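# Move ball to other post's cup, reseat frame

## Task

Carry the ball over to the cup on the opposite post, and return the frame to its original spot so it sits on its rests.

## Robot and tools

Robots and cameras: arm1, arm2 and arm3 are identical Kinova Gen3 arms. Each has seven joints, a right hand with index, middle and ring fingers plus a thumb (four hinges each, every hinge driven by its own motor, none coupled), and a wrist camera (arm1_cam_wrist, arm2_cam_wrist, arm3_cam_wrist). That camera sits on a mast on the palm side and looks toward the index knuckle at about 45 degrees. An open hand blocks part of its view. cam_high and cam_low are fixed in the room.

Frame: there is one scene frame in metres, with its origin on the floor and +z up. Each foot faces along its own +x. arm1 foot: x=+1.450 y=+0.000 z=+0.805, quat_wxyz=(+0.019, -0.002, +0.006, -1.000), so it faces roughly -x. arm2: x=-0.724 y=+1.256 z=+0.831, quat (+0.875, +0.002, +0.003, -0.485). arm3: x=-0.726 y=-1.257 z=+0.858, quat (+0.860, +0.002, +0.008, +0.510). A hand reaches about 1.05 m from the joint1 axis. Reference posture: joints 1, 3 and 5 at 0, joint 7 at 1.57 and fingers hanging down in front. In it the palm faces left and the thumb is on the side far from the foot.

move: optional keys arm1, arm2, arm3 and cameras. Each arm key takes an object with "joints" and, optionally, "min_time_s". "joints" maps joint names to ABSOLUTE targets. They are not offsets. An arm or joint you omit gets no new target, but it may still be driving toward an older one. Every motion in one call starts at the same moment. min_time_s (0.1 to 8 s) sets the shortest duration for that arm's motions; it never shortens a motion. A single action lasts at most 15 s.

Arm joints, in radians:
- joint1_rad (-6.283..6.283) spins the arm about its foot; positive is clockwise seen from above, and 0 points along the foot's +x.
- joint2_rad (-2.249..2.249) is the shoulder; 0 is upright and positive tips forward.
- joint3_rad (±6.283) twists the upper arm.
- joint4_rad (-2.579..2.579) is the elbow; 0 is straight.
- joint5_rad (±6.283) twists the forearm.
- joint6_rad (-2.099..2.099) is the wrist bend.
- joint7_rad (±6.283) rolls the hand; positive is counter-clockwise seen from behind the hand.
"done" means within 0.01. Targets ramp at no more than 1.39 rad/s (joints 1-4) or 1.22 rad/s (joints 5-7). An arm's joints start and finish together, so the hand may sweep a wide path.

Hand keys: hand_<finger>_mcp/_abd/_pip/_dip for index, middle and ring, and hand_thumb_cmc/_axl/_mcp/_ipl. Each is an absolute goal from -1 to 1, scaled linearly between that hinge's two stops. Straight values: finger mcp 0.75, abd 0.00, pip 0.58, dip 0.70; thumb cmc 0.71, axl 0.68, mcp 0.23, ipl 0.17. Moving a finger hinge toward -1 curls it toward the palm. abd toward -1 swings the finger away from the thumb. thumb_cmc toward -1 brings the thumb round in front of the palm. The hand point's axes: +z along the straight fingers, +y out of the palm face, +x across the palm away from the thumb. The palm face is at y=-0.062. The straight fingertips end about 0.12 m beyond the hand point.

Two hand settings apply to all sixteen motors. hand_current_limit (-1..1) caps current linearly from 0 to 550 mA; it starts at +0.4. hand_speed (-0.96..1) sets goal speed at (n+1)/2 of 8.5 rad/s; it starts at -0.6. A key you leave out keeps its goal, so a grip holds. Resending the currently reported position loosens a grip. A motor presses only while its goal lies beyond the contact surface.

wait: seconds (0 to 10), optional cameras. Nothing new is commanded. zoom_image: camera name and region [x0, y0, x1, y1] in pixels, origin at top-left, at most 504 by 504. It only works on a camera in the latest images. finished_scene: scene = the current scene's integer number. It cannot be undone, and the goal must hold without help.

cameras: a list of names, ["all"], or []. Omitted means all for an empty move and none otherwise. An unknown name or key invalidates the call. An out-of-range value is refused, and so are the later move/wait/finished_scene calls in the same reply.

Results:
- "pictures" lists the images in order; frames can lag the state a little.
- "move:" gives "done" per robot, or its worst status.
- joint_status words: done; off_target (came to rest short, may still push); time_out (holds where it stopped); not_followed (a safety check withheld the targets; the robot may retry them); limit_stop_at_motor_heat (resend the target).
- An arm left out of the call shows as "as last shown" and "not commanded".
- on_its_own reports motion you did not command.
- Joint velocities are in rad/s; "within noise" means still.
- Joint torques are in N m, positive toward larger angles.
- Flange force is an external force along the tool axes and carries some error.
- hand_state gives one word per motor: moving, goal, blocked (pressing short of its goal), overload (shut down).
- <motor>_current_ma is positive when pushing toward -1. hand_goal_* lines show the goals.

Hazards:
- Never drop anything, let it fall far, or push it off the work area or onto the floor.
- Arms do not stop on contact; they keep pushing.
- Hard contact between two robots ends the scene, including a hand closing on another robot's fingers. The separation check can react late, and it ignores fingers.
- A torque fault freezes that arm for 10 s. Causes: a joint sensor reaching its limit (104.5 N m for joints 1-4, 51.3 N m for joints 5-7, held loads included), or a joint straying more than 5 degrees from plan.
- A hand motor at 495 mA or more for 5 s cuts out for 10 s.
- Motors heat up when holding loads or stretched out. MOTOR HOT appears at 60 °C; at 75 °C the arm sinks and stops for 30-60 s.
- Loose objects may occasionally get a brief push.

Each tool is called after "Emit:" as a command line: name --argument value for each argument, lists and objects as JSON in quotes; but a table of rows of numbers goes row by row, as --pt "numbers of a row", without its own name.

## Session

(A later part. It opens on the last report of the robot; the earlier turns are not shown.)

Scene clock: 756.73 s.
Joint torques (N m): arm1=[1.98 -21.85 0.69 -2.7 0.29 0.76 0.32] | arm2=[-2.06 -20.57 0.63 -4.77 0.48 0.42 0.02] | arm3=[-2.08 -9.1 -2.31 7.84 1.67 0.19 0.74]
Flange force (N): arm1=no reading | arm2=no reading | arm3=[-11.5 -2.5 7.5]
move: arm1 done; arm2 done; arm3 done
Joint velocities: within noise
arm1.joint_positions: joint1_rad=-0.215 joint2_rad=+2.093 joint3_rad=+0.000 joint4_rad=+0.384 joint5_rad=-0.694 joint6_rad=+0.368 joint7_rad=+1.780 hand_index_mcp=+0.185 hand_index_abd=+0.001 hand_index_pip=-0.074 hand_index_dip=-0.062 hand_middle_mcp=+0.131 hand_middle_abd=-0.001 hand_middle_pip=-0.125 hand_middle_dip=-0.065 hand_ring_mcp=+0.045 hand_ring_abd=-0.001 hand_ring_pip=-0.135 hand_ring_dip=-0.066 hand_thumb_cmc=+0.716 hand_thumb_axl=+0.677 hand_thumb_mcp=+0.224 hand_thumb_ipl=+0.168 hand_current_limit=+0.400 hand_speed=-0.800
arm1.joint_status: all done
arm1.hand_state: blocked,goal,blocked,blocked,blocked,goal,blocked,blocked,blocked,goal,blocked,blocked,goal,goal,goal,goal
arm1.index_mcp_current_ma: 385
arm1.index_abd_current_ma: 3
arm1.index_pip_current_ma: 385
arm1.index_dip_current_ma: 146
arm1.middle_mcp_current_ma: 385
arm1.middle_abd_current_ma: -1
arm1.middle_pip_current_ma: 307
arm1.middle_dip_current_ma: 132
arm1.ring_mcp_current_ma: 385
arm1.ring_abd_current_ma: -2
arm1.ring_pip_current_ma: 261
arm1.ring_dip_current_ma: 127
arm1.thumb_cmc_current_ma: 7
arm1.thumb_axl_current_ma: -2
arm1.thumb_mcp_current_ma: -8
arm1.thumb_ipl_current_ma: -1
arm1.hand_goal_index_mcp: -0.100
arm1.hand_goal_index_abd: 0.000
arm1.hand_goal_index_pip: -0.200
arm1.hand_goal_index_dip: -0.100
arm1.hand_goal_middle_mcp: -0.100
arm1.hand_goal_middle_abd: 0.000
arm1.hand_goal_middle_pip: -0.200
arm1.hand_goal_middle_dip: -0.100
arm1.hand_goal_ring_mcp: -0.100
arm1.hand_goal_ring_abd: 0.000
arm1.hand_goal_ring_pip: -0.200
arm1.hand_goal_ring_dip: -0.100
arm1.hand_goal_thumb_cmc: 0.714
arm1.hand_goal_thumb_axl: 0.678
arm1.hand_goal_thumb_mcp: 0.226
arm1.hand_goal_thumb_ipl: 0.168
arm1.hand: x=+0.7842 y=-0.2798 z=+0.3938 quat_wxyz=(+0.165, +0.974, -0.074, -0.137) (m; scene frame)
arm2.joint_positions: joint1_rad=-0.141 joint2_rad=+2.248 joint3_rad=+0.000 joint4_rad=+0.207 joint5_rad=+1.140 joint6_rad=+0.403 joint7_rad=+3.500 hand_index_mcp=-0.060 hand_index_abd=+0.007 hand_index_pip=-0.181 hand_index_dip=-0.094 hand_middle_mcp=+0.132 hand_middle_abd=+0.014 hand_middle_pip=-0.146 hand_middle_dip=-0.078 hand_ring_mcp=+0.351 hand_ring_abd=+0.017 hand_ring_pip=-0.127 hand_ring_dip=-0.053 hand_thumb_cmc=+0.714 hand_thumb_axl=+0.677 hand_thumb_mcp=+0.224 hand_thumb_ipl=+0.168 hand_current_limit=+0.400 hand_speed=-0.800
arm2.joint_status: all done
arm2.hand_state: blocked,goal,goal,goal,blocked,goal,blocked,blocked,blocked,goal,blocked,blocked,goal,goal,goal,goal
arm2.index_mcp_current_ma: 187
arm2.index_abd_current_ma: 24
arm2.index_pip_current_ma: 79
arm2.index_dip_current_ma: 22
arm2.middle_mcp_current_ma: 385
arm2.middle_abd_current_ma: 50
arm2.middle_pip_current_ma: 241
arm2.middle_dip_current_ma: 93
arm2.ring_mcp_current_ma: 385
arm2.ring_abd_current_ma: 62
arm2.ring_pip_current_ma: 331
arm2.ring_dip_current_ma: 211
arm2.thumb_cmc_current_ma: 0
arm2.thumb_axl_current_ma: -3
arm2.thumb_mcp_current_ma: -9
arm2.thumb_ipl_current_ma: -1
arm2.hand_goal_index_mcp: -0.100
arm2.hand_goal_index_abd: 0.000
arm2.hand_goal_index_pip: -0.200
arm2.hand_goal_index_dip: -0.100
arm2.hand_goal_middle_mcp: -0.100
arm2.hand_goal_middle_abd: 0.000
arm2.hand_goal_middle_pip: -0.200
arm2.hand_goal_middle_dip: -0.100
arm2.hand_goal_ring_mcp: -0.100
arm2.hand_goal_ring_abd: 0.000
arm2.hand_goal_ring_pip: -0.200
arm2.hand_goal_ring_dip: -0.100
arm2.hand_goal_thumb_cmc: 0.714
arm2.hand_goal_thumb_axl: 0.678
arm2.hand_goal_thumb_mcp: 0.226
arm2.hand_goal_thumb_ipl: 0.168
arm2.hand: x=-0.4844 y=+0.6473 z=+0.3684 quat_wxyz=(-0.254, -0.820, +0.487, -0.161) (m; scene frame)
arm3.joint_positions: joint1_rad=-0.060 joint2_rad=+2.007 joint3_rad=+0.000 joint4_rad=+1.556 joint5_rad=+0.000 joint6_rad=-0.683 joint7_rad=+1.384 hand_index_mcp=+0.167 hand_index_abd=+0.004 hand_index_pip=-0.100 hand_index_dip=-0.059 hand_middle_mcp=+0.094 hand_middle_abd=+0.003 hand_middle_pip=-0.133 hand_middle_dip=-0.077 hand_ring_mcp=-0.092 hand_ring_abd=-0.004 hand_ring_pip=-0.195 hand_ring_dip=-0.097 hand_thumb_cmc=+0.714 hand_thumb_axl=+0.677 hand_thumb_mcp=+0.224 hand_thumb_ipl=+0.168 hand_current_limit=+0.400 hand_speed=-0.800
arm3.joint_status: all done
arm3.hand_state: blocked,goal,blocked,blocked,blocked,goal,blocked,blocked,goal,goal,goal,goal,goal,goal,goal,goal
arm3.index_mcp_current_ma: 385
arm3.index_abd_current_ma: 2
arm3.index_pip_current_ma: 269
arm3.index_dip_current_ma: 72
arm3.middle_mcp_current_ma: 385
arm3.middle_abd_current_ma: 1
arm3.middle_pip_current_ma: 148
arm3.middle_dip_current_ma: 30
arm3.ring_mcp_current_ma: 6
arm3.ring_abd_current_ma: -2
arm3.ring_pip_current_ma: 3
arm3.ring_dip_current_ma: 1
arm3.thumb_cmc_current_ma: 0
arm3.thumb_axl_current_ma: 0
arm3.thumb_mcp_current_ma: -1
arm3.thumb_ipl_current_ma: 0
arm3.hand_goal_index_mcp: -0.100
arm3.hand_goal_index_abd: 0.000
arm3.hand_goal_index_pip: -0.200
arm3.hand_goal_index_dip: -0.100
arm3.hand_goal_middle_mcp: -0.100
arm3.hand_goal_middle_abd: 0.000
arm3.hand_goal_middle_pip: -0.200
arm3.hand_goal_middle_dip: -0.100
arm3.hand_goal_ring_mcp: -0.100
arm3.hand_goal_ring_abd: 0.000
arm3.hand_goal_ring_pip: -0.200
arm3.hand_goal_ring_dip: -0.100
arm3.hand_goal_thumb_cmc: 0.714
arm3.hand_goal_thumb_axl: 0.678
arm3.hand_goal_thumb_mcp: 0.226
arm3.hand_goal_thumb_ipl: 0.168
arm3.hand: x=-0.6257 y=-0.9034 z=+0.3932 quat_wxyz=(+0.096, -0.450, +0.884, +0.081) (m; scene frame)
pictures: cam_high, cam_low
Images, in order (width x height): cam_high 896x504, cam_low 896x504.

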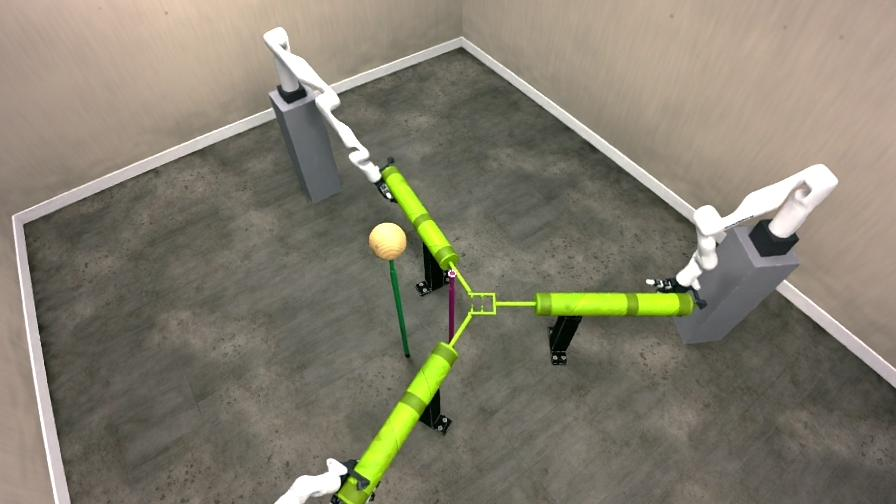

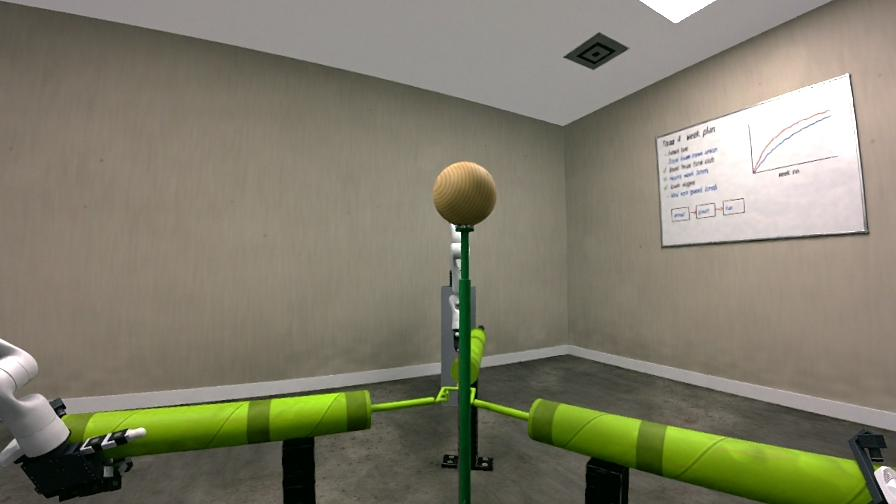

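Emit:
move --arm1 '{"joints": {"joint1_rad": -0.2147, "joint2_rad": 2.1433, "joint4_rad": 0.289, "joint5_rad": -0.6255, "joint6_rad": 0.404, "joint7_rad": 1.7064}, "min_time_s": 2}' --arm2 '{"joints": {"joint1_rad": -0.141, "joint2_rad": 2.2801, "joint4_rad": 0.1398, "joint5_rad": 1.0675, "joint6_rad": 0.4193, "joint7_rad": 3.5794}, "min_time_s": 2}' --arm3 '{"joints": {"joint1_rad": -0.0596, "joint2_rad": 2.0268, "joint4_rad": 1.524, "joint5_rad": 0, "joint6_rad": -0.6709, "joint7_rad": 1.384}, "min_time_s": 2}' --cameras '["cam_high", "cam_low"]'

Emit:
zoom_image --camera "cam_high" --region '[440, 270, 560, 390]'

Emit:
zoom_image --camera "cam_low" --region '[360, 330, 534, 504]'

Emit:
zoom_image --camera "cam_low" --region '[520, 380, 720, 504]'

arm2: "joints": joint2_rad = 2.2801 is out of range -2.249 to 2.249
Scene clock: 772.97 s.
Joint torques (N m): arm1=[2.07 -21.77 0.72 -2.61 0.29 0.74 0.33] | arm2=[-2.05 -20.63 0.63 -4.77 0.42 0.4 -0.1] | arm3=[-2.08 -9.13 -2.33 7.79 1.69 0.24 0.72]
Flange force (N): arm1=no reading | arm2=no reading | arm3=[-11.3 -2.5 7.3]
Joint velocities: within noise
arm1.joint_positions: joint1_rad=-0.215 joint2_rad=+2.093 joint3_rad=+0.000 joint4_rad=+0.384 joint5_rad=-0.694 joint6_rad=+0.368 joint7_rad=+1.780 hand_index_mcp=+0.185 hand_index_abd=+0.001 hand_index_pip=-0.074 hand_index_dip=-0.062 hand_middle_mcp=+0.131 hand_middle_abd=-0.001 hand_middle_pip=-0.125 hand_middle_dip=-0.065 hand_ring_mcp=+0.045 hand_ring_abd=-0.001 hand_ring_pip=-0.135 hand_ring_dip=-0.066 hand_thumb_cmc=+0.716 hand_thumb_axl=+0.677 hand_thumb_mcp=+0.224 hand_thumb_ipl=+0.168 hand_current_limit=+0.400 hand_speed=-0.800
arm1.joint_status: all done
arm1.hand_state: blocked,goal,blocked,blocked,blocked,goal,blocked,blocked,blocked,goal,blocked,blocked,goal,goal,goal,goal
arm1.index_mcp_current_ma: 385
arm1.index_abd_current_ma: 3
arm1.index_pip_current_ma: 385
arm1.index_dip_current_ma: 146
arm1.middle_mcp_current_ma: 385
arm1.middle_abd_current_ma: -1
arm1.middle_pip_current_ma: 307
arm1.middle_dip_current_ma: 132
arm1.ring_mcp_current_ma: 385
arm1.ring_abd_current_ma: -2
arm1.ring_pip_current_ma: 261
arm1.ring_dip_current_ma: 127
arm1.thumb_cmc_current_ma: 7
arm1.thumb_axl_current_ma: -2
arm1.thumb_mcp_current_ma: -8
arm1.thumb_ipl_current_ma: -1
arm1.hand_goal_index_mcp: -0.100
arm1.hand_goal_index_abd: 0.000
arm1.hand_goal_index_pip: -0.200
arm1.hand_goal_index_dip: -0.100
arm1.hand_goal_middle_mcp: -0.100
arm1.hand_goal_middle_abd: 0.000
arm1.hand_goal_middle_pip: -0.200
arm1.hand_goal_middle_dip: -0.100
arm1.hand_goal_ring_mcp: -0.100
arm1.hand_goal_ring_abd: 0.000
arm1.hand_goal_ring_pip: -0.200
arm1.hand_goal_ring_dip: -0.100
arm1.hand_goal_thumb_cmc: 0.714
arm1.hand_goal_thumb_axl: 0.678
arm1.hand_goal_thumb_mcp: 0.226
arm1.hand_goal_thumb_ipl: 0.168
arm1.hand: x=+0.7842 y=-0.2798 z=+0.3938 quat_wxyz=(+0.165, +0.974, -0.074, -0.137) (m; scene frame)
arm2.joint_positions: joint1_rad=-0.141 joint2_rad=+2.249 joint3_rad=+0.000 joint4_rad=+0.207 joint5_rad=+1.140 joint6_rad=+0.403 joint7_rad=+3.500 hand_index_mcp=-0.060 hand_index_abd=+0.007 hand_index_pip=-0.181 hand_index_dip=-0.094 hand_middle_mcp=+0.132 hand_middle_abd=+0.014 hand_middle_pip=-0.146 hand_middle_dip=-0.078 hand_ring_mcp=+0.351 hand_ring_abd=+0.017 hand_ring_pip=-0.127 hand_ring_dip=-0.053 hand_thumb_cmc=+0.714 hand_thumb_axl=+0.677 hand_thumb_mcp=+0.224 hand_thumb_ipl=+0.168 hand_current_limit=+0.400 hand_speed=-0.800
arm2.joint_status: all done
arm2.hand_state: blocked,goal,goal,goal,blocked,goal,blocked,blocked,blocked,goal,blocked,blocked,goal,goal,goal,goal
arm2.index_mcp_current_ma: 187
arm2.index_abd_current_ma: 24
arm2.index_pip_current_ma: 79
arm2.index_dip_current_ma: 22
arm2.middle_mcp_current_ma: 385
arm2.middle_abd_current_ma: 50
arm2.middle_pip_current_ma: 241
arm2.middle_dip_current_ma: 93
arm2.ring_mcp_current_ma: 385
arm2.ring_abd_current_ma: 62
arm2.ring_pip_current_ma: 331
arm2.ring_dip_current_ma: 211
arm2.thumb_cmc_current_ma: 0
arm2.thumb_axl_current_ma: -3
arm2.thumb_mcp_current_ma: -9
arm2.thumb_ipl_current_ma: -1
arm2.hand_goal_index_mcp: -0.100
arm2.hand_goal_index_abd: 0.000
arm2.hand_goal_index_pip: -0.200
arm2.hand_goal_index_dip: -0.100
arm2.hand_goal_middle_mcp: -0.100
arm2.hand_goal_middle_abd: 0.000
arm2.hand_goal_middle_pip: -0.200
arm2.hand_goal_middle_dip: -0.100
arm2.hand_goal_ring_mcp: -0.100
arm2.hand_goal_ring_abd: 0.000
arm2.hand_goal_ring_pip: -0.200
arm2.hand_goal_ring_dip: -0.100
arm2.hand_goal_thumb_cmc: 0.714
arm2.hand_goal_thumb_axl: 0.678
arm2.hand_goal_thumb_mcp: 0.226
arm2.hand_goal_thumb_ipl: 0.168
arm2.hand: x=-0.4844 y=+0.6473 z=+0.3684 quat_wxyz=(-0.254, -0.820, +0.487, -0.161) (m; scene frame)
arm3.joint_positions: joint1_rad=-0.060 joint2_rad=+2.007 joint3_rad=+0.000 joint4_rad=+1.556 joint5_rad=+0.000 joint6_rad=-0.683 joint7_rad=+1.384 hand_index_mcp=+0.167 hand_index_abd=+0.004 hand_index_pip=-0.100 hand_index_dip=-0.059 hand_middle_mcp=+0.094 hand_middle_abd=+0.003 hand_middle_pip=-0.133 hand_middle_dip=-0.077 hand_ring_mcp=-0.092 hand_ring_abd=-0.004 hand_ring_pip=-0.195 hand_ring_dip=-0.097 hand_thumb_cmc=+0.714 hand_thumb_axl=+0.677 hand_thumb_mcp=+0.224 hand_thumb_ipl=+0.168 hand_current_limit=+0.400 hand_speed=-0.800
arm3.joint_status: all done
arm3.hand_state: blocked,goal,blocked,blocked,blocked,goal,blocked,blocked,goal,goal,goal,goal,goal,goal,goal,goal
arm3.index_mcp_current_ma: 385
arm3.index_abd_current_ma: 2
arm3.index_pip_current_ma: 269
arm3.index_dip_current_ma: 72
arm3.middle_mcp_current_ma: 385
arm3.middle_abd_current_ma: 1
arm3.middle_pip_current_ma: 148
arm3.middle_dip_current_ma: 30
arm3.ring_mcp_current_ma: 6
arm3.ring_abd_current_ma: -2
arm3.ring_pip_current_ma: 3
arm3.ring_dip_current_ma: 1
arm3.thumb_cmc_current_ma: 0
arm3.thumb_axl_current_ma: 0
arm3.thumb_mcp_current_ma: -1
arm3.thumb_ipl_current_ma: 0
arm3.hand_goal_index_mcp: -0.100
arm3.hand_goal_index_abd: 0.000
arm3.hand_goal_index_pip: -0.200
arm3.hand_goal_index_dip: -0.100
arm3.hand_goal_middle_mcp: -0.100
arm3.hand_goal_middle_abd: 0.000
arm3.hand_goal_middle_pip: -0.200
arm3.hand_goal_middle_dip: -0.100
arm3.hand_goal_ring_mcp: -0.100
arm3.hand_goal_ring_abd: 0.000
arm3.hand_goal_ring_pip: -0.200
arm3.hand_goal_ring_dip: -0.100
arm3.hand_goal_thumb_cmc: 0.714
arm3.hand_goal_thumb_axl: 0.678
arm3.hand_goal_thumb_mcp: 0.226
arm3.hand_goal_thumb_ipl: 0.168
arm3.hand: x=-0.6257 y=-0.9034 z=+0.3932 quat_wxyz=(+0.096, -0.450, +0.884, +0.081) (m; scene frame)
pictures: none

Scaled by 4.200 from the camera's 896x504 image, which has a finer 1280x720 frame.
This view is cut from an older image: the scene may have changed since it was taken.

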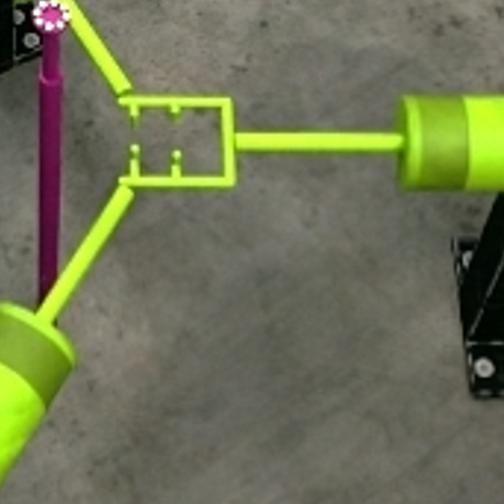

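Scaled by 2.897 from the camera's 896x504 image, which has a finer 1280x720 frame.
This view is cut from an older image: the scene may have changed since it was taken.

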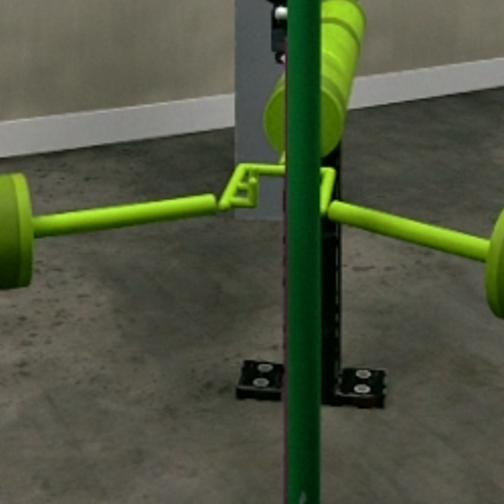

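Scaled by 2.520 from the camera's 896x504 image, which has a finer 1280x720 frame.
This view is cut from an older image: the scene may have changed since it was taken.

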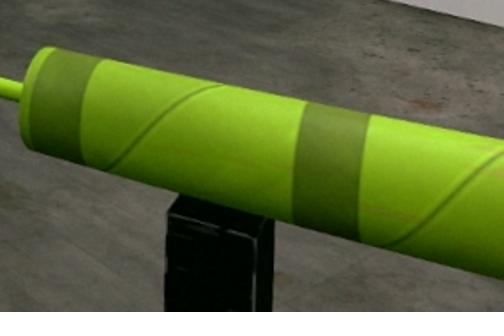

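Emit:
move --arm1 '{"joints": {"joint1_rad": -0.2147, "joint2_rad": 2.1433, "joint4_rad": 0.289, "joint5_rad": -0.6255, "joint6_rad": 0.404, "joint7_rad": 1.7064}, "min_time_s": 2}' --arm3 '{"joints": {"joint1_rad": -0.0596, "joint2_rad": 2.0268, "joint4_rad": 1.524, "joint5_rad": 0, "joint6_rad": -0.6709, "joint7_rad": 1.384}, "min_time_s": 2}' --cameras '["cam_high", "cam_low"]'

Emit:
zoom_image --camera "cam_high" --region '[440, 270, 560, 390]'

Emit:
zoom_image --camera "cam_low" --region '[360, 330, 534, 504]'

Scene clock: 780.50 s.
Joint torques (N m): arm1=[1.62 -21.66 0.53 -3.01 0.19 0.86 0.4] | arm2=[-1.41 -22.58 1.52 -6 1.08 0.42 0.24] | arm3=[-2.18 -10.51 -2.87 6.57 1.52 -0.1 0.46]
Flange force (N): arm1=no reading | arm2=no reading | arm3=[-9.1 -4.1 6.5]
move: arm1 done; arm3 done
Joint velocities: within noise
arm1.joint_positions: joint1_rad=-0.215 joint2_rad=+2.143 joint3_rad=+0.000 joint4_rad=+0.289 joint5_rad=-0.626 joint6_rad=+0.404 joint7_rad=+1.706 hand_index_mcp=+0.185 hand_index_abd=+0.002 hand_index_pip=-0.074 hand_index_dip=-0.062 hand_middle_mcp=+0.131 hand_middle_abd=+0.000 hand_middle_pip=-0.125 hand_middle_dip=-0.065 hand_ring_mcp=+0.045 hand_ring_abd=+0.000 hand_ring_pip=-0.135 hand_ring_dip=-0.069 hand_thumb_cmc=+0.716 hand_thumb_axl=+0.677 hand_thumb_mcp=+0.224 hand_thumb_ipl=+0.168 hand_current_limit=+0.400 hand_speed=-0.800
arm1.joint_status: all done
arm1.hand_state: blocked,goal,blocked,blocked,blocked,goal,blocked,blocked,blocked,goal,blocked,blocked,goal,goal,goal,goal
arm1.index_mcp_current_ma: 385
arm1.index_abd_current_ma: 4
arm1.index_pip_current_ma: 385
arm1.index_dip_current_ma: 146
arm1.middle_mcp_current_ma: 385
arm1.middle_abd_current_ma: -1
arm1.middle_pip_current_ma: 307
arm1.middle_dip_current_ma: 132
arm1.ring_mcp_current_ma: 385
arm1.ring_abd_current_ma: 1
arm1.ring_pip_current_ma: 261
arm1.ring_dip_current_ma: 116
arm1.thumb_cmc_current_ma: 7
arm1.thumb_axl_current_ma: -2
arm1.thumb_mcp_current_ma: -8
arm1.thumb_ipl_current_ma: -1
arm1.hand_goal_index_mcp: -0.100
arm1.hand_goal_index_abd: 0.000
arm1.hand_goal_index_pip: -0.200
arm1.hand_goal_index_dip: -0.100
arm1.hand_goal_middle_mcp: -0.100
arm1.hand_goal_middle_abd: 0.000
arm1.hand_goal_middle_pip: -0.200
arm1.hand_goal_middle_dip: -0.100
arm1.hand_goal_ring_mcp: -0.100
arm1.hand_goal_ring_abd: 0.000
arm1.hand_goal_ring_pip: -0.200
arm1.hand_goal_ring_dip: -0.100
arm1.hand_goal_thumb_cmc: 0.714
arm1.hand_goal_thumb_axl: 0.678
arm1.hand_goal_thumb_mcp: 0.226
arm1.hand_goal_thumb_ipl: 0.168
arm1.hand: x=+0.7842 y=-0.2797 z=+0.3848 quat_wxyz=(+0.165, +0.974, -0.074, -0.137) (m; scene frame)
arm2.joint_positions: joint1_rad=-0.141 joint2_rad=+2.249 joint3_rad=+0.000 joint4_rad=+0.207 joint5_rad=+1.140 joint6_rad=+0.403 joint7_rad=+3.500 hand_index_mcp=-0.061 hand_index_abd=+0.007 hand_index_pip=-0.181 hand_index_dip=-0.094 hand_middle_mcp=+0.132 hand_middle_abd=+0.014 hand_middle_pip=-0.146 hand_middle_dip=-0.078 hand_ring_mcp=+0.353 hand_ring_abd=+0.018 hand_ring_pip=-0.127 hand_ring_dip=-0.053 hand_thumb_cmc=+0.714 hand_thumb_axl=+0.677 hand_thumb_mcp=+0.224 hand_thumb_ipl=+0.168 hand_current_limit=+0.400 hand_speed=-0.800
arm2.joint_status: not commanded
arm2.hand_state: blocked,goal,goal,goal,blocked,goal,blocked,blocked,blocked,goal,blocked,blocked,goal,goal,goal,goal
arm2.index_mcp_current_ma: 183
arm2.index_abd_current_ma: 24
arm2.index_pip_current_ma: 79
arm2.index_dip_current_ma: 22
arm2.middle_mcp_current_ma: 385
arm2.middle_abd_current_ma: 50
arm2.middle_pip_current_ma: 241
arm2.middle_dip_current_ma: 93
arm2.ring_mcp_current_ma: 385
arm2.ring_abd_current_ma: 63
arm2.ring_pip_current_ma: 331
arm2.ring_dip_current_ma: 211
arm2.thumb_cmc_current_ma: 0
arm2.thumb_axl_current_ma: -3
arm2.thumb_mcp_current_ma: -9
arm2.thumb_ipl_current_ma: -1
arm2.hand_goal_index_mcp: -0.100
arm2.hand_goal_index_abd: 0.000
arm2.hand_goal_index_pip: -0.200
arm2.hand_goal_index_dip: -0.100
arm2.hand_goal_middle_mcp: -0.100
arm2.hand_goal_middle_abd: 0.000
arm2.hand_goal_middle_pip: -0.200
arm2.hand_goal_middle_dip: -0.100
arm2.hand_goal_ring_mcp: -0.100
arm2.hand_goal_ring_abd: 0.000
arm2.hand_goal_ring_pip: -0.200
arm2.hand_goal_ring_dip: -0.100
arm2.hand_goal_thumb_cmc: 0.714
arm2.hand_goal_thumb_axl: 0.678
arm2.hand_goal_thumb_mcp: 0.226
arm2.hand_goal_thumb_ipl: 0.168
arm2.hand: x=-0.4844 y=+0.6473 z=+0.3684 quat_wxyz=(-0.254, -0.820, +0.487, -0.161) (m; scene frame)
arm3.joint_positions: joint1_rad=-0.060 joint2_rad=+2.027 joint3_rad=+0.000 joint4_rad=+1.524 joint5_rad=+0.000 joint6_rad=-0.671 joint7_rad=+1.384 hand_index_mcp=+0.167 hand_index_abd=+0.005 hand_index_pip=-0.100 hand_index_dip=-0.058 hand_middle_mcp=+0.094 hand_middle_abd=+0.004 hand_middle_pip=-0.133 hand_middle_dip=-0.076 hand_ring_mcp=-0.092 hand_ring_abd=-0.004 hand_ring_pip=-0.195 hand_ring_dip=-0.097 hand_thumb_cmc=+0.714 hand_thumb_axl=+0.677 hand_thumb_mcp=+0.224 hand_thumb_ipl=+0.168 hand_current_limit=+0.400 hand_speed=-0.800
arm3.joint_status: all done
arm3.hand_state: blocked,goal,blocked,blocked,blocked,goal,blocked,blocked,goal,goal,goal,goal,goal,goal,goal,goal
arm3.index_mcp_current_ma: 385
arm3.index_abd_current_ma: 2
arm3.index_pip_current_ma: 269
arm3.index_dip_current_ma: 75
arm3.middle_mcp_current_ma: 385
arm3.middle_abd_current_ma: 2
arm3.middle_pip_current_ma: 148
arm3.middle_dip_current_ma: 32
arm3.ring_mcp_current_ma: 6
arm3.ring_abd_current_ma: -2
arm3.ring_pip_current_ma: 3
arm3.ring_dip_current_ma: 1
arm3.thumb_cmc_current_ma: 0
arm3.thumb_axl_current_ma: 0
arm3.thumb_mcp_current_ma: -1
arm3.thumb_ipl_current_ma: 0
arm3.hand_goal_index_mcp: -0.100
arm3.hand_goal_index_abd: 0.000
arm3.hand_goal_index_pip: -0.200
arm3.hand_goal_index_dip: -0.100
arm3.hand_goal_middle_mcp: -0.100
arm3.hand_goal_middle_abd: 0.000
arm3.hand_goal_middle_pip: -0.200
arm3.hand_goal_middle_dip: -0.100
arm3.hand_goal_ring_mcp: -0.100
arm3.hand_goal_ring_abd: 0.000
arm3.hand_goal_ring_pip: -0.200
arm3.hand_goal_ring_dip: -0.100
arm3.hand_goal_thumb_cmc: 0.714
arm3.hand_goal_thumb_axl: 0.678
arm3.hand_goal_thumb_mcp: 0.226
arm3.hand_goal_thumb_ipl: 0.168
arm3.hand: x=-0.6258 y=-0.9035 z=+0.3842 quat_wxyz=(+0.096, -0.450, +0.884, +0.081) (m; scene frame)
pictures: cam_high, cam_low
Images, in order (width x height): cam_high 896x504, cam_low 896x504.

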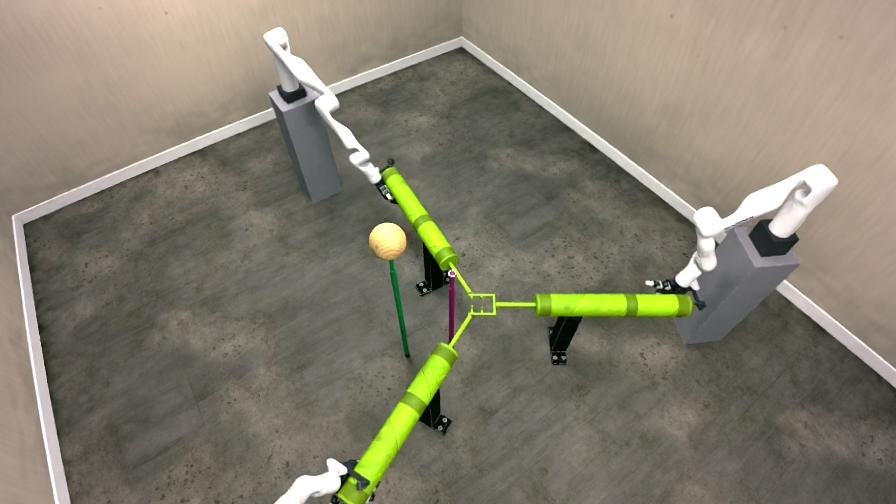

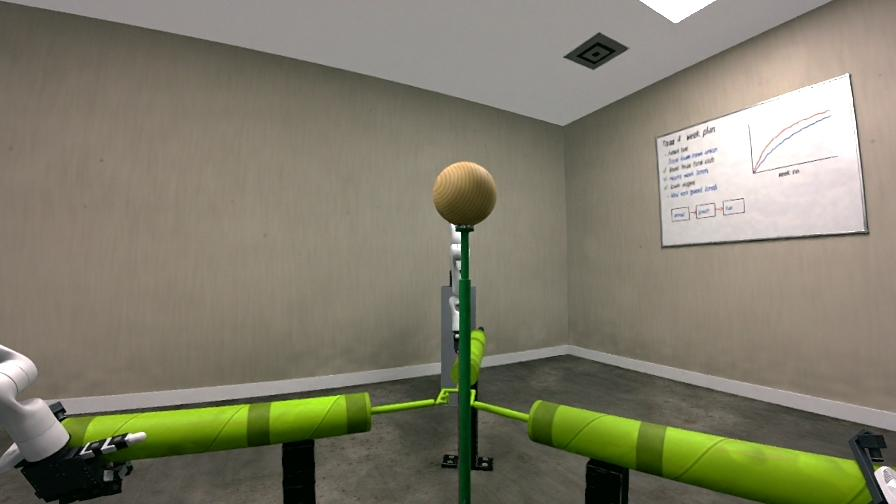

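Scaled by 4.200 from the camera's 896x504 image, which has a finer 1280x720 frame.

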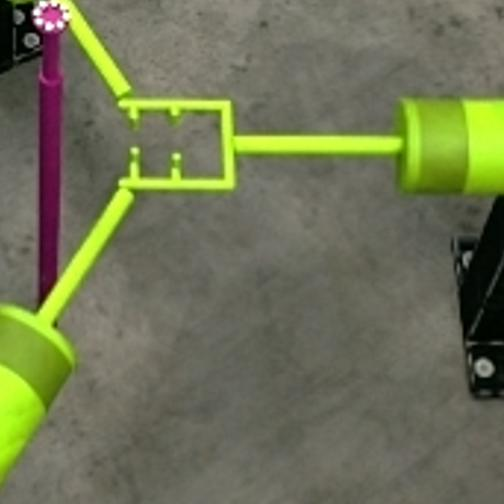

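Scaled by 2.897 from the camera's 896x504 image, which has a finer 1280x720 frame.

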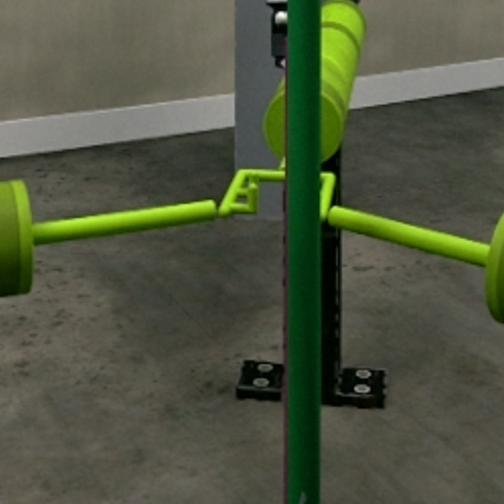

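Emit:
move --arm1 '{"joints": {"hand_speed": -0.92, "hand_index_mcp": 0.45, "hand_index_pip": 0.2, "hand_index_dip": 0.2, "hand_middle_mcp": 0.45, "hand_middle_pip": 0.2, "hand_middle_dip": 0.2, "hand_ring_mcp": 0.45, "hand_ring_pip": 0.2, "hand_ring_dip": 0.2}}' --arm2 '{"joints": {"hand_speed": -0.92, "hand_index_mcp": 0.45, "hand_index_pip": 0.2, "hand_index_dip": 0.2, "hand_middle_mcp": 0.45, "hand_middle_pip": 0.2, "hand_middle_dip": 0.2, "hand_ring_mcp": 0.45, "hand_ring_pip": 0.2, "hand_ring_dip": 0.2}}' --arm3 '{"joints": {"hand_speed": -0.92, "hand_index_mcp": 0.45, "hand_index_pip": 0.2, "hand_index_dip": 0.2, "hand_middle_mcp": 0.45, "hand_middle_pip": 0.2, "hand_middle_dip": 0.2, "hand_ring_mcp": 0.45, "hand_ring_pip": 0.2, "hand_ring_dip": 0.2}}' --cameras '["cam_high", "cam_low"]'

Emit:
zoom_image --camera "cam_high" --region '[440, 270, 560, 390]'

Emit:
zoom_image --camera "cam_low" --region '[360, 330, 534, 504]'

Scene clock: 790.33 s.
Joint torques (N m): arm1=[2.04 -23.7 0.57 -4.71 0.01 -0.23 0.18] | arm2=[0.29 -21.34 1.24 -5.42 0.58 0.42 0] | arm3=[-0.92 -13.97 -1.52 3.12 0.42 -0.92 -0.07]
Flange force (N): arm1=no reading | arm2=no reading | arm3=[-2.3 -2.7 1.0]
move: arm1 done; arm2 done; arm3 done
Joint velocities: within noise
arm1.joint_positions: joint1_rad=-0.215 joint2_rad=+2.143 joint3_rad=+0.000 joint4_rad=+0.289 joint5_rad=-0.626 joint6_rad=+0.404 joint7_rad=+1.706 hand_index_mcp=+0.454 hand_index_abd=+0.001 hand_index_pip=+0.199 hand_index_dip=+0.198 hand_middle_mcp=+0.454 hand_middle_abd=+0.000 hand_middle_pip=+0.199 hand_middle_dip=+0.197 hand_ring_mcp=+0.453 hand_ring_abd=+0.000 hand_ring_pip=+0.200 hand_ring_dip=+0.198 hand_thumb_cmc=+0.716 hand_thumb_axl=+0.677 hand_thumb_mcp=+0.224 hand_thumb_ipl=+0.168 hand_current_limit=+0.400 hand_speed=-0.920
arm1.joint_status: all done
arm1.hand_state: goal,goal,goal,goal,goal,goal,goal,goal,goal,goal,goal,goal,goal,goal,goal,goal
arm1.index_mcp_current_ma: 11
arm1.index_abd_current_ma: 3
arm1.index_pip_current_ma: -1
arm1.index_dip_current_ma: -6
arm1.middle_mcp_current_ma: 12
arm1.middle_abd_current_ma: 0
arm1.middle_pip_current_ma: -1
arm1.middle_dip_current_ma: -7
arm1.ring_mcp_current_ma: 10
arm1.ring_abd_current_ma: 1
arm1.ring_pip_current_ma: -1
arm1.ring_dip_current_ma: -6
arm1.thumb_cmc_current_ma: 7
arm1.thumb_axl_current_ma: -2
arm1.thumb_mcp_current_ma: -8
arm1.thumb_ipl_current_ma: -1
arm1.hand_goal_index_mcp: 0.450
arm1.hand_goal_index_abd: 0.000
arm1.hand_goal_index_pip: 0.200
arm1.hand_goal_index_dip: 0.200
arm1.hand_goal_middle_mcp: 0.450
arm1.hand_goal_middle_abd: 0.000
arm1.hand_goal_middle_pip: 0.200
arm1.hand_goal_middle_dip: 0.200
arm1.hand_goal_ring_mcp: 0.450
arm1.hand_goal_ring_abd: 0.000
arm1.hand_goal_ring_pip: 0.200
arm1.hand_goal_ring_dip: 0.200
arm1.hand_goal_thumb_cmc: 0.714
arm1.hand_goal_thumb_axl: 0.678
arm1.hand_goal_thumb_mcp: 0.226
arm1.hand_goal_thumb_ipl: 0.168
arm1.hand: x=+0.7842 y=-0.2797 z=+0.3847 quat_wxyz=(+0.165, +0.974, -0.074, -0.137) (m; scene frame)
arm2.joint_positions: joint1_rad=-0.141 joint2_rad=+2.249 joint3_rad=+0.000 joint4_rad=+0.207 joint5_rad=+1.140 joint6_rad=+0.403 joint7_rad=+3.500 hand_index_mcp=+0.453 hand_index_abd=+0.006 hand_index_pip=+0.199 hand_index_dip=+0.198 hand_middle_mcp=+0.453 hand_middle_abd=+0.007 hand_middle_pip=+0.199 hand_middle_dip=+0.198 hand_ring_mcp=+0.453 hand_ring_abd=+0.007 hand_ring_pip=+0.199 hand_ring_dip=+0.197 hand_thumb_cmc=+0.722 hand_thumb_axl=+0.677 hand_thumb_mcp=+0.224 hand_thumb_ipl=+0.168 hand_current_limit=+0.400 hand_speed=-0.920
arm2.joint_status: all done
arm2.hand_state: goal,goal,goal,goal,goal,goal,goal,goal,goal,goal,goal,goal,goal,goal,goal,goal
arm2.index_mcp_current_ma: 12
arm2.index_abd_current_ma: 20
arm2.index_pip_current_ma: -2
arm2.index_dip_current_ma: -9
arm2.middle_mcp_current_ma: 10
arm2.middle_abd_current_ma: 23
arm2.middle_pip_current_ma: -3
arm2.middle_dip_current_ma: -8
arm2.ring_mcp_current_ma: 10
arm2.ring_abd_current_ma: 24
arm2.ring_pip_current_ma: -3
arm2.ring_dip_current_ma: -10
arm2.thumb_cmc_current_ma: 34
arm2.thumb_axl_current_ma: -3
arm2.thumb_mcp_current_ma: -9
arm2.thumb_ipl_current_ma: -1
arm2.hand_goal_index_mcp: 0.450
arm2.hand_goal_index_abd: 0.000
arm2.hand_goal_index_pip: 0.200
arm2.hand_goal_index_dip: 0.200
arm2.hand_goal_middle_mcp: 0.450
arm2.hand_goal_middle_abd: 0.000
arm2.hand_goal_middle_pip: 0.200
arm2.hand_goal_middle_dip: 0.200
arm2.hand_goal_ring_mcp: 0.450
arm2.hand_goal_ring_abd: 0.000
arm2.hand_goal_ring_pip: 0.200
arm2.hand_goal_ring_dip: 0.200
arm2.hand_goal_thumb_cmc: 0.714
arm2.hand_goal_thumb_axl: 0.678
arm2.hand_goal_thumb_mcp: 0.226
arm2.hand_goal_thumb_ipl: 0.168
arm2.hand: x=-0.4844 y=+0.6473 z=+0.3684 quat_wxyz=(-0.254, -0.820, +0.487, -0.161) (m; scene frame)
arm3.joint_positions: joint1_rad=-0.060 joint2_rad=+2.027 joint3_rad=+0.000 joint4_rad=+1.524 joint5_rad=+0.000 joint6_rad=-0.671 joint7_rad=+1.384 hand_index_mcp=+0.451 hand_index_abd=-0.005 hand_index_pip=+0.199 hand_index_dip=+0.197 hand_middle_mcp=+0.451 hand_middle_abd=-0.004 hand_middle_pip=+0.199 hand_middle_dip=+0.198 hand_ring_mcp=+0.452 hand_ring_abd=-0.004 hand_ring_pip=+0.199 hand_ring_dip=+0.198 hand_thumb_cmc=+0.714 hand_thumb_axl=+0.677 hand_thumb_mcp=+0.224 hand_thumb_ipl=+0.168 hand_current_limit=+0.400 hand_speed=-0.920
arm3.joint_status: all done
arm3.hand_state: goal,goal,goal,goal,goal,goal,goal,goal,goal,goal,goal,goal,goal,goal,goal,goal
arm3.index_mcp_current_ma: 0
arm3.index_abd_current_ma: -2
arm3.index_pip_current_ma: 0
arm3.index_dip_current_ma: -1
arm3.middle_mcp_current_ma: 0
arm3.middle_abd_current_ma: -2
arm3.middle_pip_current_ma: 0
arm3.middle_dip_current_ma: -1
arm3.ring_mcp_current_ma: 1
arm3.ring_abd_current_ma: -2
arm3.ring_pip_current_ma: 0
arm3.ring_dip_current_ma: -1
arm3.thumb_cmc_current_ma: 0
arm3.thumb_axl_current_ma: 0
arm3.thumb_mcp_current_ma: -1
arm3.thumb_ipl_current_ma: 0
arm3.hand_goal_index_mcp: 0.450
arm3.hand_goal_index_abd: 0.000
arm3.hand_goal_index_pip: 0.200
arm3.hand_goal_index_dip: 0.200
arm3.hand_goal_middle_mcp: 0.450
arm3.hand_goal_middle_abd: 0.000
arm3.hand_goal_middle_pip: 0.200
arm3.hand_goal_middle_dip: 0.200
arm3.hand_goal_ring_mcp: 0.450
arm3.hand_goal_ring_abd: 0.000
arm3.hand_goal_ring_pip: 0.200
arm3.hand_goal_ring_dip: 0.200
arm3.hand_goal_thumb_cmc: 0.714
arm3.hand_goal_thumb_axl: 0.678
arm3.hand_goal_thumb_mcp: 0.226
arm3.hand_goal_thumb_ipl: 0.168
arm3.hand: x=-0.6258 y=-0.9035 z=+0.3842 quat_wxyz=(+0.095, -0.450, +0.884, +0.081) (m; scene frame)
pictures: cam_high, cam_low
Images, in order (width x height): cam_high 896x504, cam_low 896x504.

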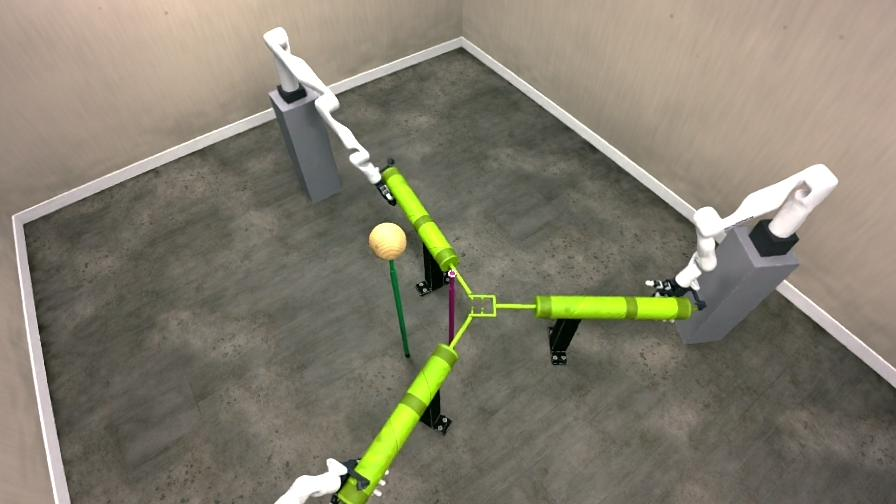

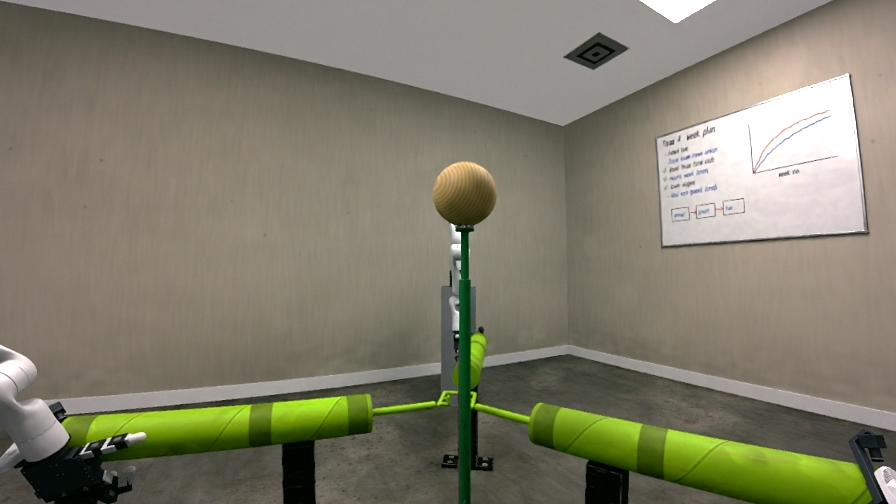

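Scaled by 4.200 from the camera's 896x504 image, which has a finer 1280x720 frame.

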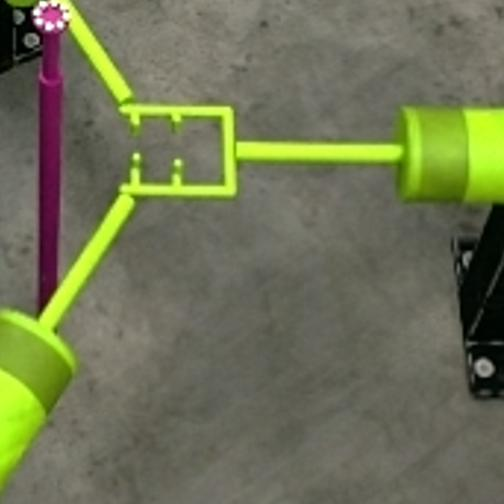

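Scaled by 2.897 from the camera's 896x504 image, which has a finer 1280x720 frame.

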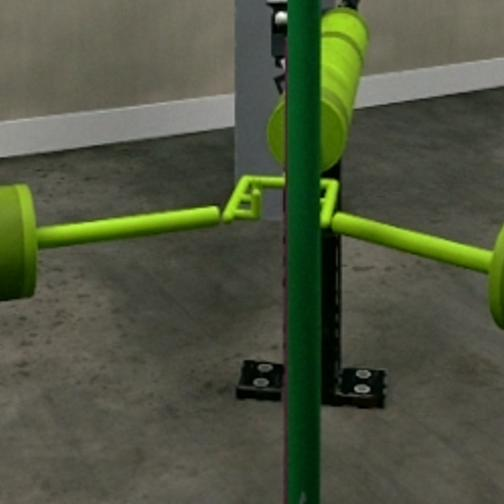

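Emit:
move --arm1 '{"joints": {"hand_speed": -0.88, "hand_index_mcp": 0.754, "hand_index_pip": 0.576, "hand_index_dip": 0.696, "hand_middle_mcp": 0.754, "hand_middle_pip": 0.576, "hand_middle_dip": 0.696, "hand_ring_mcp": 0.754, "hand_ring_pip": 0.576, "hand_ring_dip": 0.696}}' --arm2 '{"joints": {"hand_speed": -0.88, "hand_index_mcp": 0.754, "hand_index_pip": 0.576, "hand_index_dip": 0.696, "hand_middle_mcp": 0.754, "hand_middle_pip": 0.576, "hand_middle_dip": 0.696, "hand_ring_mcp": 0.754, "hand_ring_pip": 0.576, "hand_ring_dip": 0.696}}' --arm3 '{"joints": {"hand_speed": -0.88, "hand_index_mcp": 0.754, "hand_index_pip": 0.576, "hand_index_dip": 0.696, "hand_middle_mcp": 0.754, "hand_middle_pip": 0.576, "hand_middle_dip": 0.696, "hand_ring_mcp": 0.754, "hand_ring_pip": 0.576, "hand_ring_dip": 0.696}}' --cameras '["all"]'

Emit:
zoom_image --camera "cam_high" --region '[440, 270, 560, 390]'

Emit:
zoom_image --camera "cam_low" --region '[360, 330, 534, 504]'

Emit:
zoom_image --camera "cam_low" --region '[200, 360, 400, 504]'

Emit:
zoom_image --camera "cam_low" --region '[520, 380, 720, 504]'

Scene clock: 806.37 s.
Joint torques (N m): arm1=[2.02 -23.65 0.66 -4.69 0.1 -0.26 0.18] | arm2=[0.33 -21.35 1.19 -5.43 0.59 0.4 -0.07] | arm3=[-0.9 -13.96 -1.47 3.04 0.4 -0.86 -0.02]
Flange force (N): arm1=no reading | arm2=no reading | arm3=[-2.1 -2.6 0.5]
move: arm1 done; arm2 done; arm3 done
Joint velocities: within noise
arm1.joint_positions: joint1_rad=-0.215 joint2_rad=+2.143 joint3_rad=+0.000 joint4_rad=+0.289 joint5_rad=-0.626 joint6_rad=+0.404 joint7_rad=+1.706 hand_index_mcp=+0.754 hand_index_abd=+0.001 hand_index_pip=+0.574 hand_index_dip=+0.693 hand_middle_mcp=+0.754 hand_middle_abd=+0.000 hand_middle_pip=+0.574 hand_middle_dip=+0.693 hand_ring_mcp=+0.754 hand_ring_abd=+0.000 hand_ring_pip=+0.574 hand_ring_dip=+0.693 hand_thumb_cmc=+0.716 hand_thumb_axl=+0.677 hand_thumb_mcp=+0.224 hand_thumb_ipl=+0.168 hand_current_limit=+0.400 hand_speed=-0.880
arm1.joint_status: all done
arm1.hand_state: goal,goal,goal,goal,goal,goal,goal,goal,goal,goal,goal,goal,goal,goal,goal,goal
arm1.index_mcp_current_ma: 0
arm1.index_abd_current_ma: 3
arm1.index_pip_current_ma: -6
arm1.index_dip_current_ma: -7
arm1.middle_mcp_current_ma: 0
arm1.middle_abd_current_ma: 0
arm1.middle_pip_current_ma: -6
arm1.middle_dip_current_ma: -8
arm1.ring_mcp_current_ma: 0
arm1.ring_abd_current_ma: 1
arm1.ring_pip_current_ma: -5
arm1.ring_dip_current_ma: -7
arm1.thumb_cmc_current_ma: 7
arm1.thumb_axl_current_ma: -2
arm1.thumb_mcp_current_ma: -8
arm1.thumb_ipl_current_ma: -1
arm1.hand_goal_index_mcp: 0.754
arm1.hand_goal_index_abd: 0.000
arm1.hand_goal_index_pip: 0.576
arm1.hand_goal_index_dip: 0.696
arm1.hand_goal_middle_mcp: 0.754
arm1.hand_goal_middle_abd: 0.000
arm1.hand_goal_middle_pip: 0.576
arm1.hand_goal_middle_dip: 0.696
arm1.hand_goal_ring_mcp: 0.754
arm1.hand_goal_ring_abd: 0.000
arm1.hand_goal_ring_pip: 0.576
arm1.hand_goal_ring_dip: 0.696
arm1.hand_goal_thumb_cmc: 0.714
arm1.hand_goal_thumb_axl: 0.678
arm1.hand_goal_thumb_mcp: 0.226
arm1.hand_goal_thumb_ipl: 0.168
arm1.hand: x=+0.7842 y=-0.2797 z=+0.3847 quat_wxyz=(+0.165, +0.974, -0.074, -0.137) (m; scene frame)
arm2.joint_positions: joint1_rad=-0.141 joint2_rad=+2.249 joint3_rad=+0.000 joint4_rad=+0.207 joint5_rad=+1.140 joint6_rad=+0.403 joint7_rad=+3.500 hand_index_mcp=+0.753 hand_index_abd=+0.006 hand_index_pip=+0.574 hand_index_dip=+0.693 hand_middle_mcp=+0.753 hand_middle_abd=+0.007 hand_middle_pip=+0.574 hand_middle_dip=+0.694 hand_ring_mcp=+0.753 hand_ring_abd=+0.007 hand_ring_pip=+0.574 hand_ring_dip=+0.693 hand_thumb_cmc=+0.722 hand_thumb_axl=+0.677 hand_thumb_mcp=+0.224 hand_thumb_ipl=+0.168 hand_current_limit=+0.400 hand_speed=-0.880
arm2.joint_status: all done
arm2.hand_state: goal,goal,goal,goal,goal,goal,goal,goal,goal,goal,goal,goal,goal,goal,goal,goal
arm2.index_mcp_current_ma: -3
arm2.index_abd_current_ma: 20
arm2.index_pip_current_ma: -7
arm2.index_dip_current_ma: -9
arm2.middle_mcp_current_ma: -2
arm2.middle_abd_current_ma: 23
arm2.middle_pip_current_ma: -8
arm2.middle_dip_current_ma: -8
arm2.ring_mcp_current_ma: -2
arm2.ring_abd_current_ma: 24
arm2.ring_pip_current_ma: -8
arm2.ring_dip_current_ma: -11
arm2.thumb_cmc_current_ma: 34
arm2.thumb_axl_current_ma: -3
arm2.thumb_mcp_current_ma: -9
arm2.thumb_ipl_current_ma: -1
arm2.hand_goal_index_mcp: 0.754
arm2.hand_goal_index_abd: 0.000
arm2.hand_goal_index_pip: 0.576
arm2.hand_goal_index_dip: 0.696
arm2.hand_goal_middle_mcp: 0.754
arm2.hand_goal_middle_abd: 0.000
arm2.hand_goal_middle_pip: 0.576
arm2.hand_goal_middle_dip: 0.696
arm2.hand_goal_ring_mcp: 0.754
arm2.hand_goal_ring_abd: 0.000
arm2.hand_goal_ring_pip: 0.576
arm2.hand_goal_ring_dip: 0.696
arm2.hand_goal_thumb_cmc: 0.714
arm2.hand_goal_thumb_axl: 0.678
arm2.hand_goal_thumb_mcp: 0.226
arm2.hand_goal_thumb_ipl: 0.168
arm2.hand: x=-0.4844 y=+0.6473 z=+0.3684 quat_wxyz=(-0.254, -0.820, +0.487, -0.161) (m; scene frame)
arm3.joint_positions: joint1_rad=-0.060 joint2_rad=+2.027 joint3_rad=+0.000 joint4_rad=+1.524 joint5_rad=+0.000 joint6_rad=-0.671 joint7_rad=+1.384 hand_index_mcp=+0.751 hand_index_abd=-0.005 hand_index_pip=+0.573 hand_index_dip=+0.693 hand_middle_mcp=+0.751 hand_middle_abd=-0.004 hand_middle_pip=+0.573 hand_middle_dip=+0.693 hand_ring_mcp=+0.751 hand_ring_abd=-0.004 hand_ring_pip=+0.573 hand_ring_dip=+0.693 hand_thumb_cmc=+0.714 hand_thumb_axl=+0.677 hand_thumb_mcp=+0.224 hand_thumb_ipl=+0.168 hand_current_limit=+0.400 hand_speed=-0.880
arm3.joint_status: all done
arm3.hand_state: goal,goal,goal,goal,goal,goal,goal,goal,goal,goal,goal,goal,goal,goal,goal,goal
arm3.index_mcp_current_ma: -1
arm3.index_abd_current_ma: -2
arm3.index_pip_current_ma: -1
arm3.index_dip_current_ma: -1
arm3.middle_mcp_current_ma: -2
arm3.middle_abd_current_ma: -2
arm3.middle_pip_current_ma: -1
arm3.middle_dip_current_ma: -1
arm3.ring_mcp_current_ma: -2
arm3.ring_abd_current_ma: -2
arm3.ring_pip_current_ma: -2
arm3.ring_dip_current_ma: -1
arm3.thumb_cmc_current_ma: 0
arm3.thumb_axl_current_ma: 0
arm3.thumb_mcp_current_ma: -1
arm3.thumb_ipl_current_ma: 0
arm3.hand_goal_index_mcp: 0.754
arm3.hand_goal_index_abd: 0.000
arm3.hand_goal_index_pip: 0.576
arm3.hand_goal_index_dip: 0.696
arm3.hand_goal_middle_mcp: 0.754
arm3.hand_goal_middle_abd: 0.000
arm3.hand_goal_middle_pip: 0.576
arm3.hand_goal_middle_dip: 0.696
arm3.hand_goal_ring_mcp: 0.754
arm3.hand_goal_ring_abd: 0.000
arm3.hand_goal_ring_pip: 0.576
arm3.hand_goal_ring_dip: 0.696
arm3.hand_goal_thumb_cmc: 0.714
arm3.hand_goal_thumb_axl: 0.678
arm3.hand_goal_thumb_mcp: 0.226
arm3.hand_goal_thumb_ipl: 0.168
arm3.hand: x=-0.6258 y=-0.9035 z=+0.3842 quat_wxyz=(+0.095, -0.450, +0.884, +0.081) (m; scene frame)
pictures: arm1_cam_wrist, arm2_cam_wrist, arm3_cam_wrist, cam_high, cam_low
Images, in order (width x height): arm1_cam_wrist 672x504, arm2_cam_wrist 672x504, arm3_cam_wrist 672x504, cam_high 896x504, cam_low 896x504.

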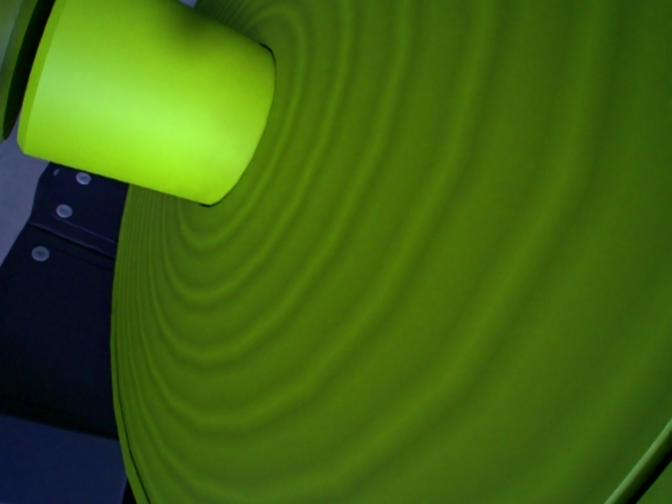

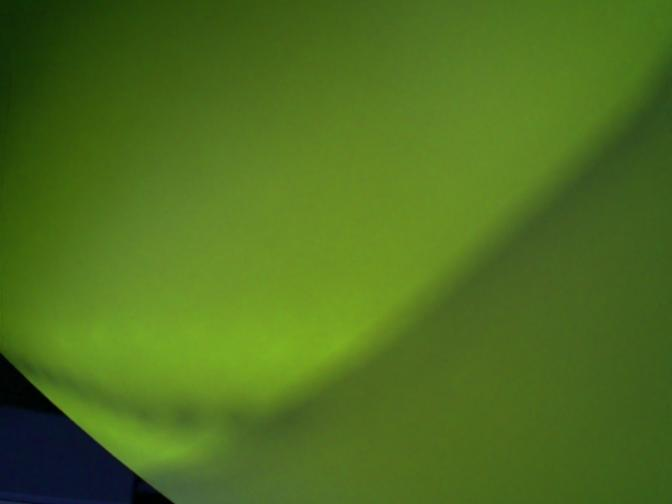

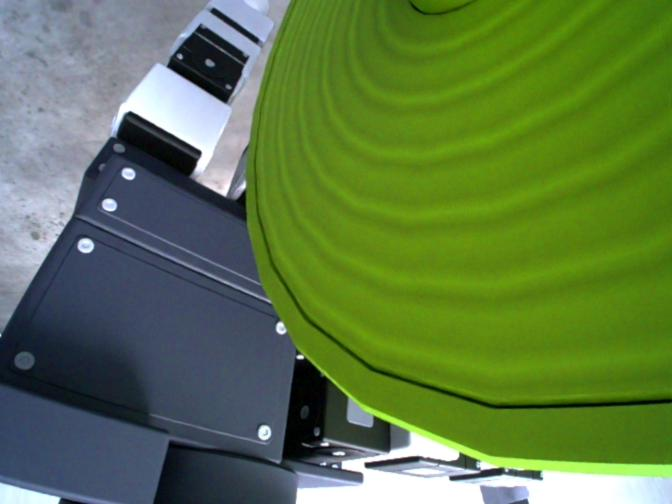

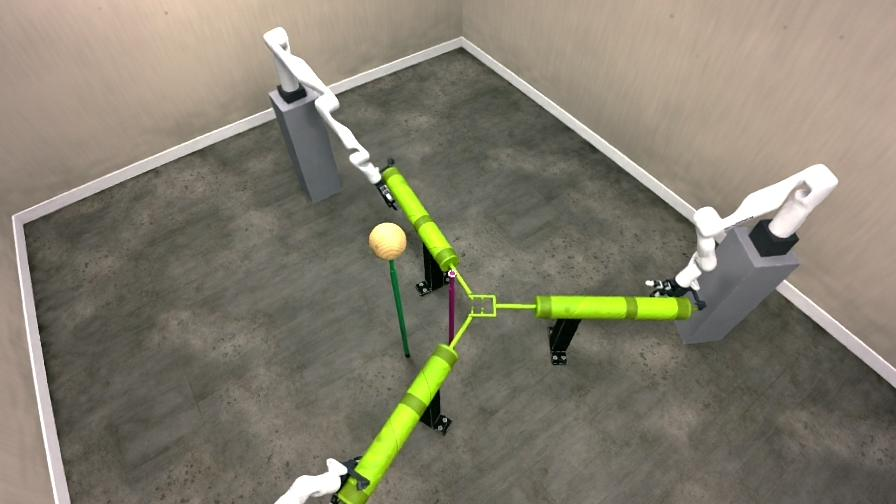

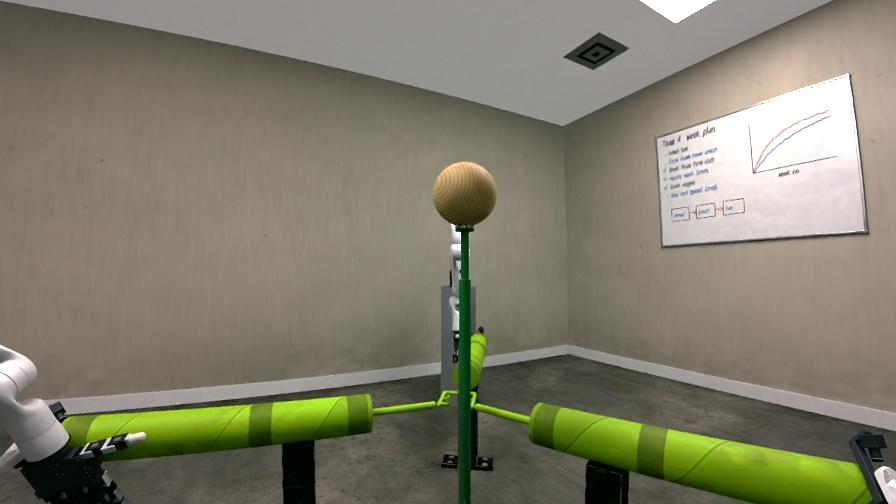

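Scaled by 4.200 from the camera's 896x504 image, which has a finer 1280x720 frame.

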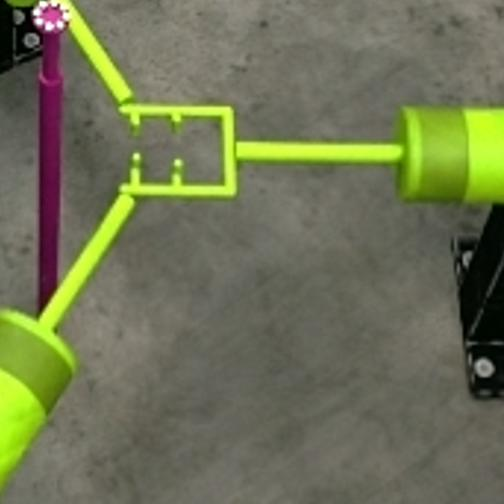

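Scaled by 2.897 from the camera's 896x504 image, which has a finer 1280x720 frame.

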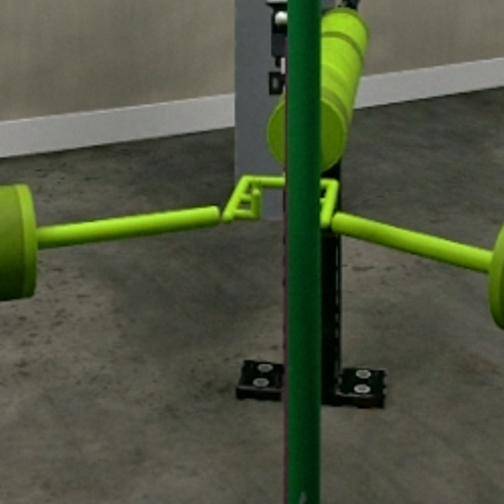

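Scaled by 2.520 from the camera's 896x504 image, which has a finer 1280x720 frame.

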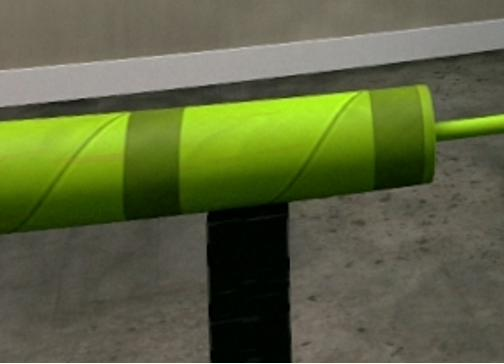

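Scaled by 2.520 from the camera's 896x504 image, which has a finer 1280x720 frame.

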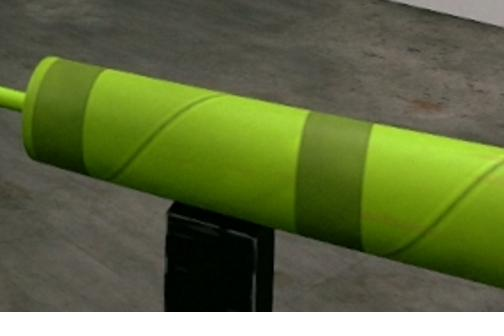

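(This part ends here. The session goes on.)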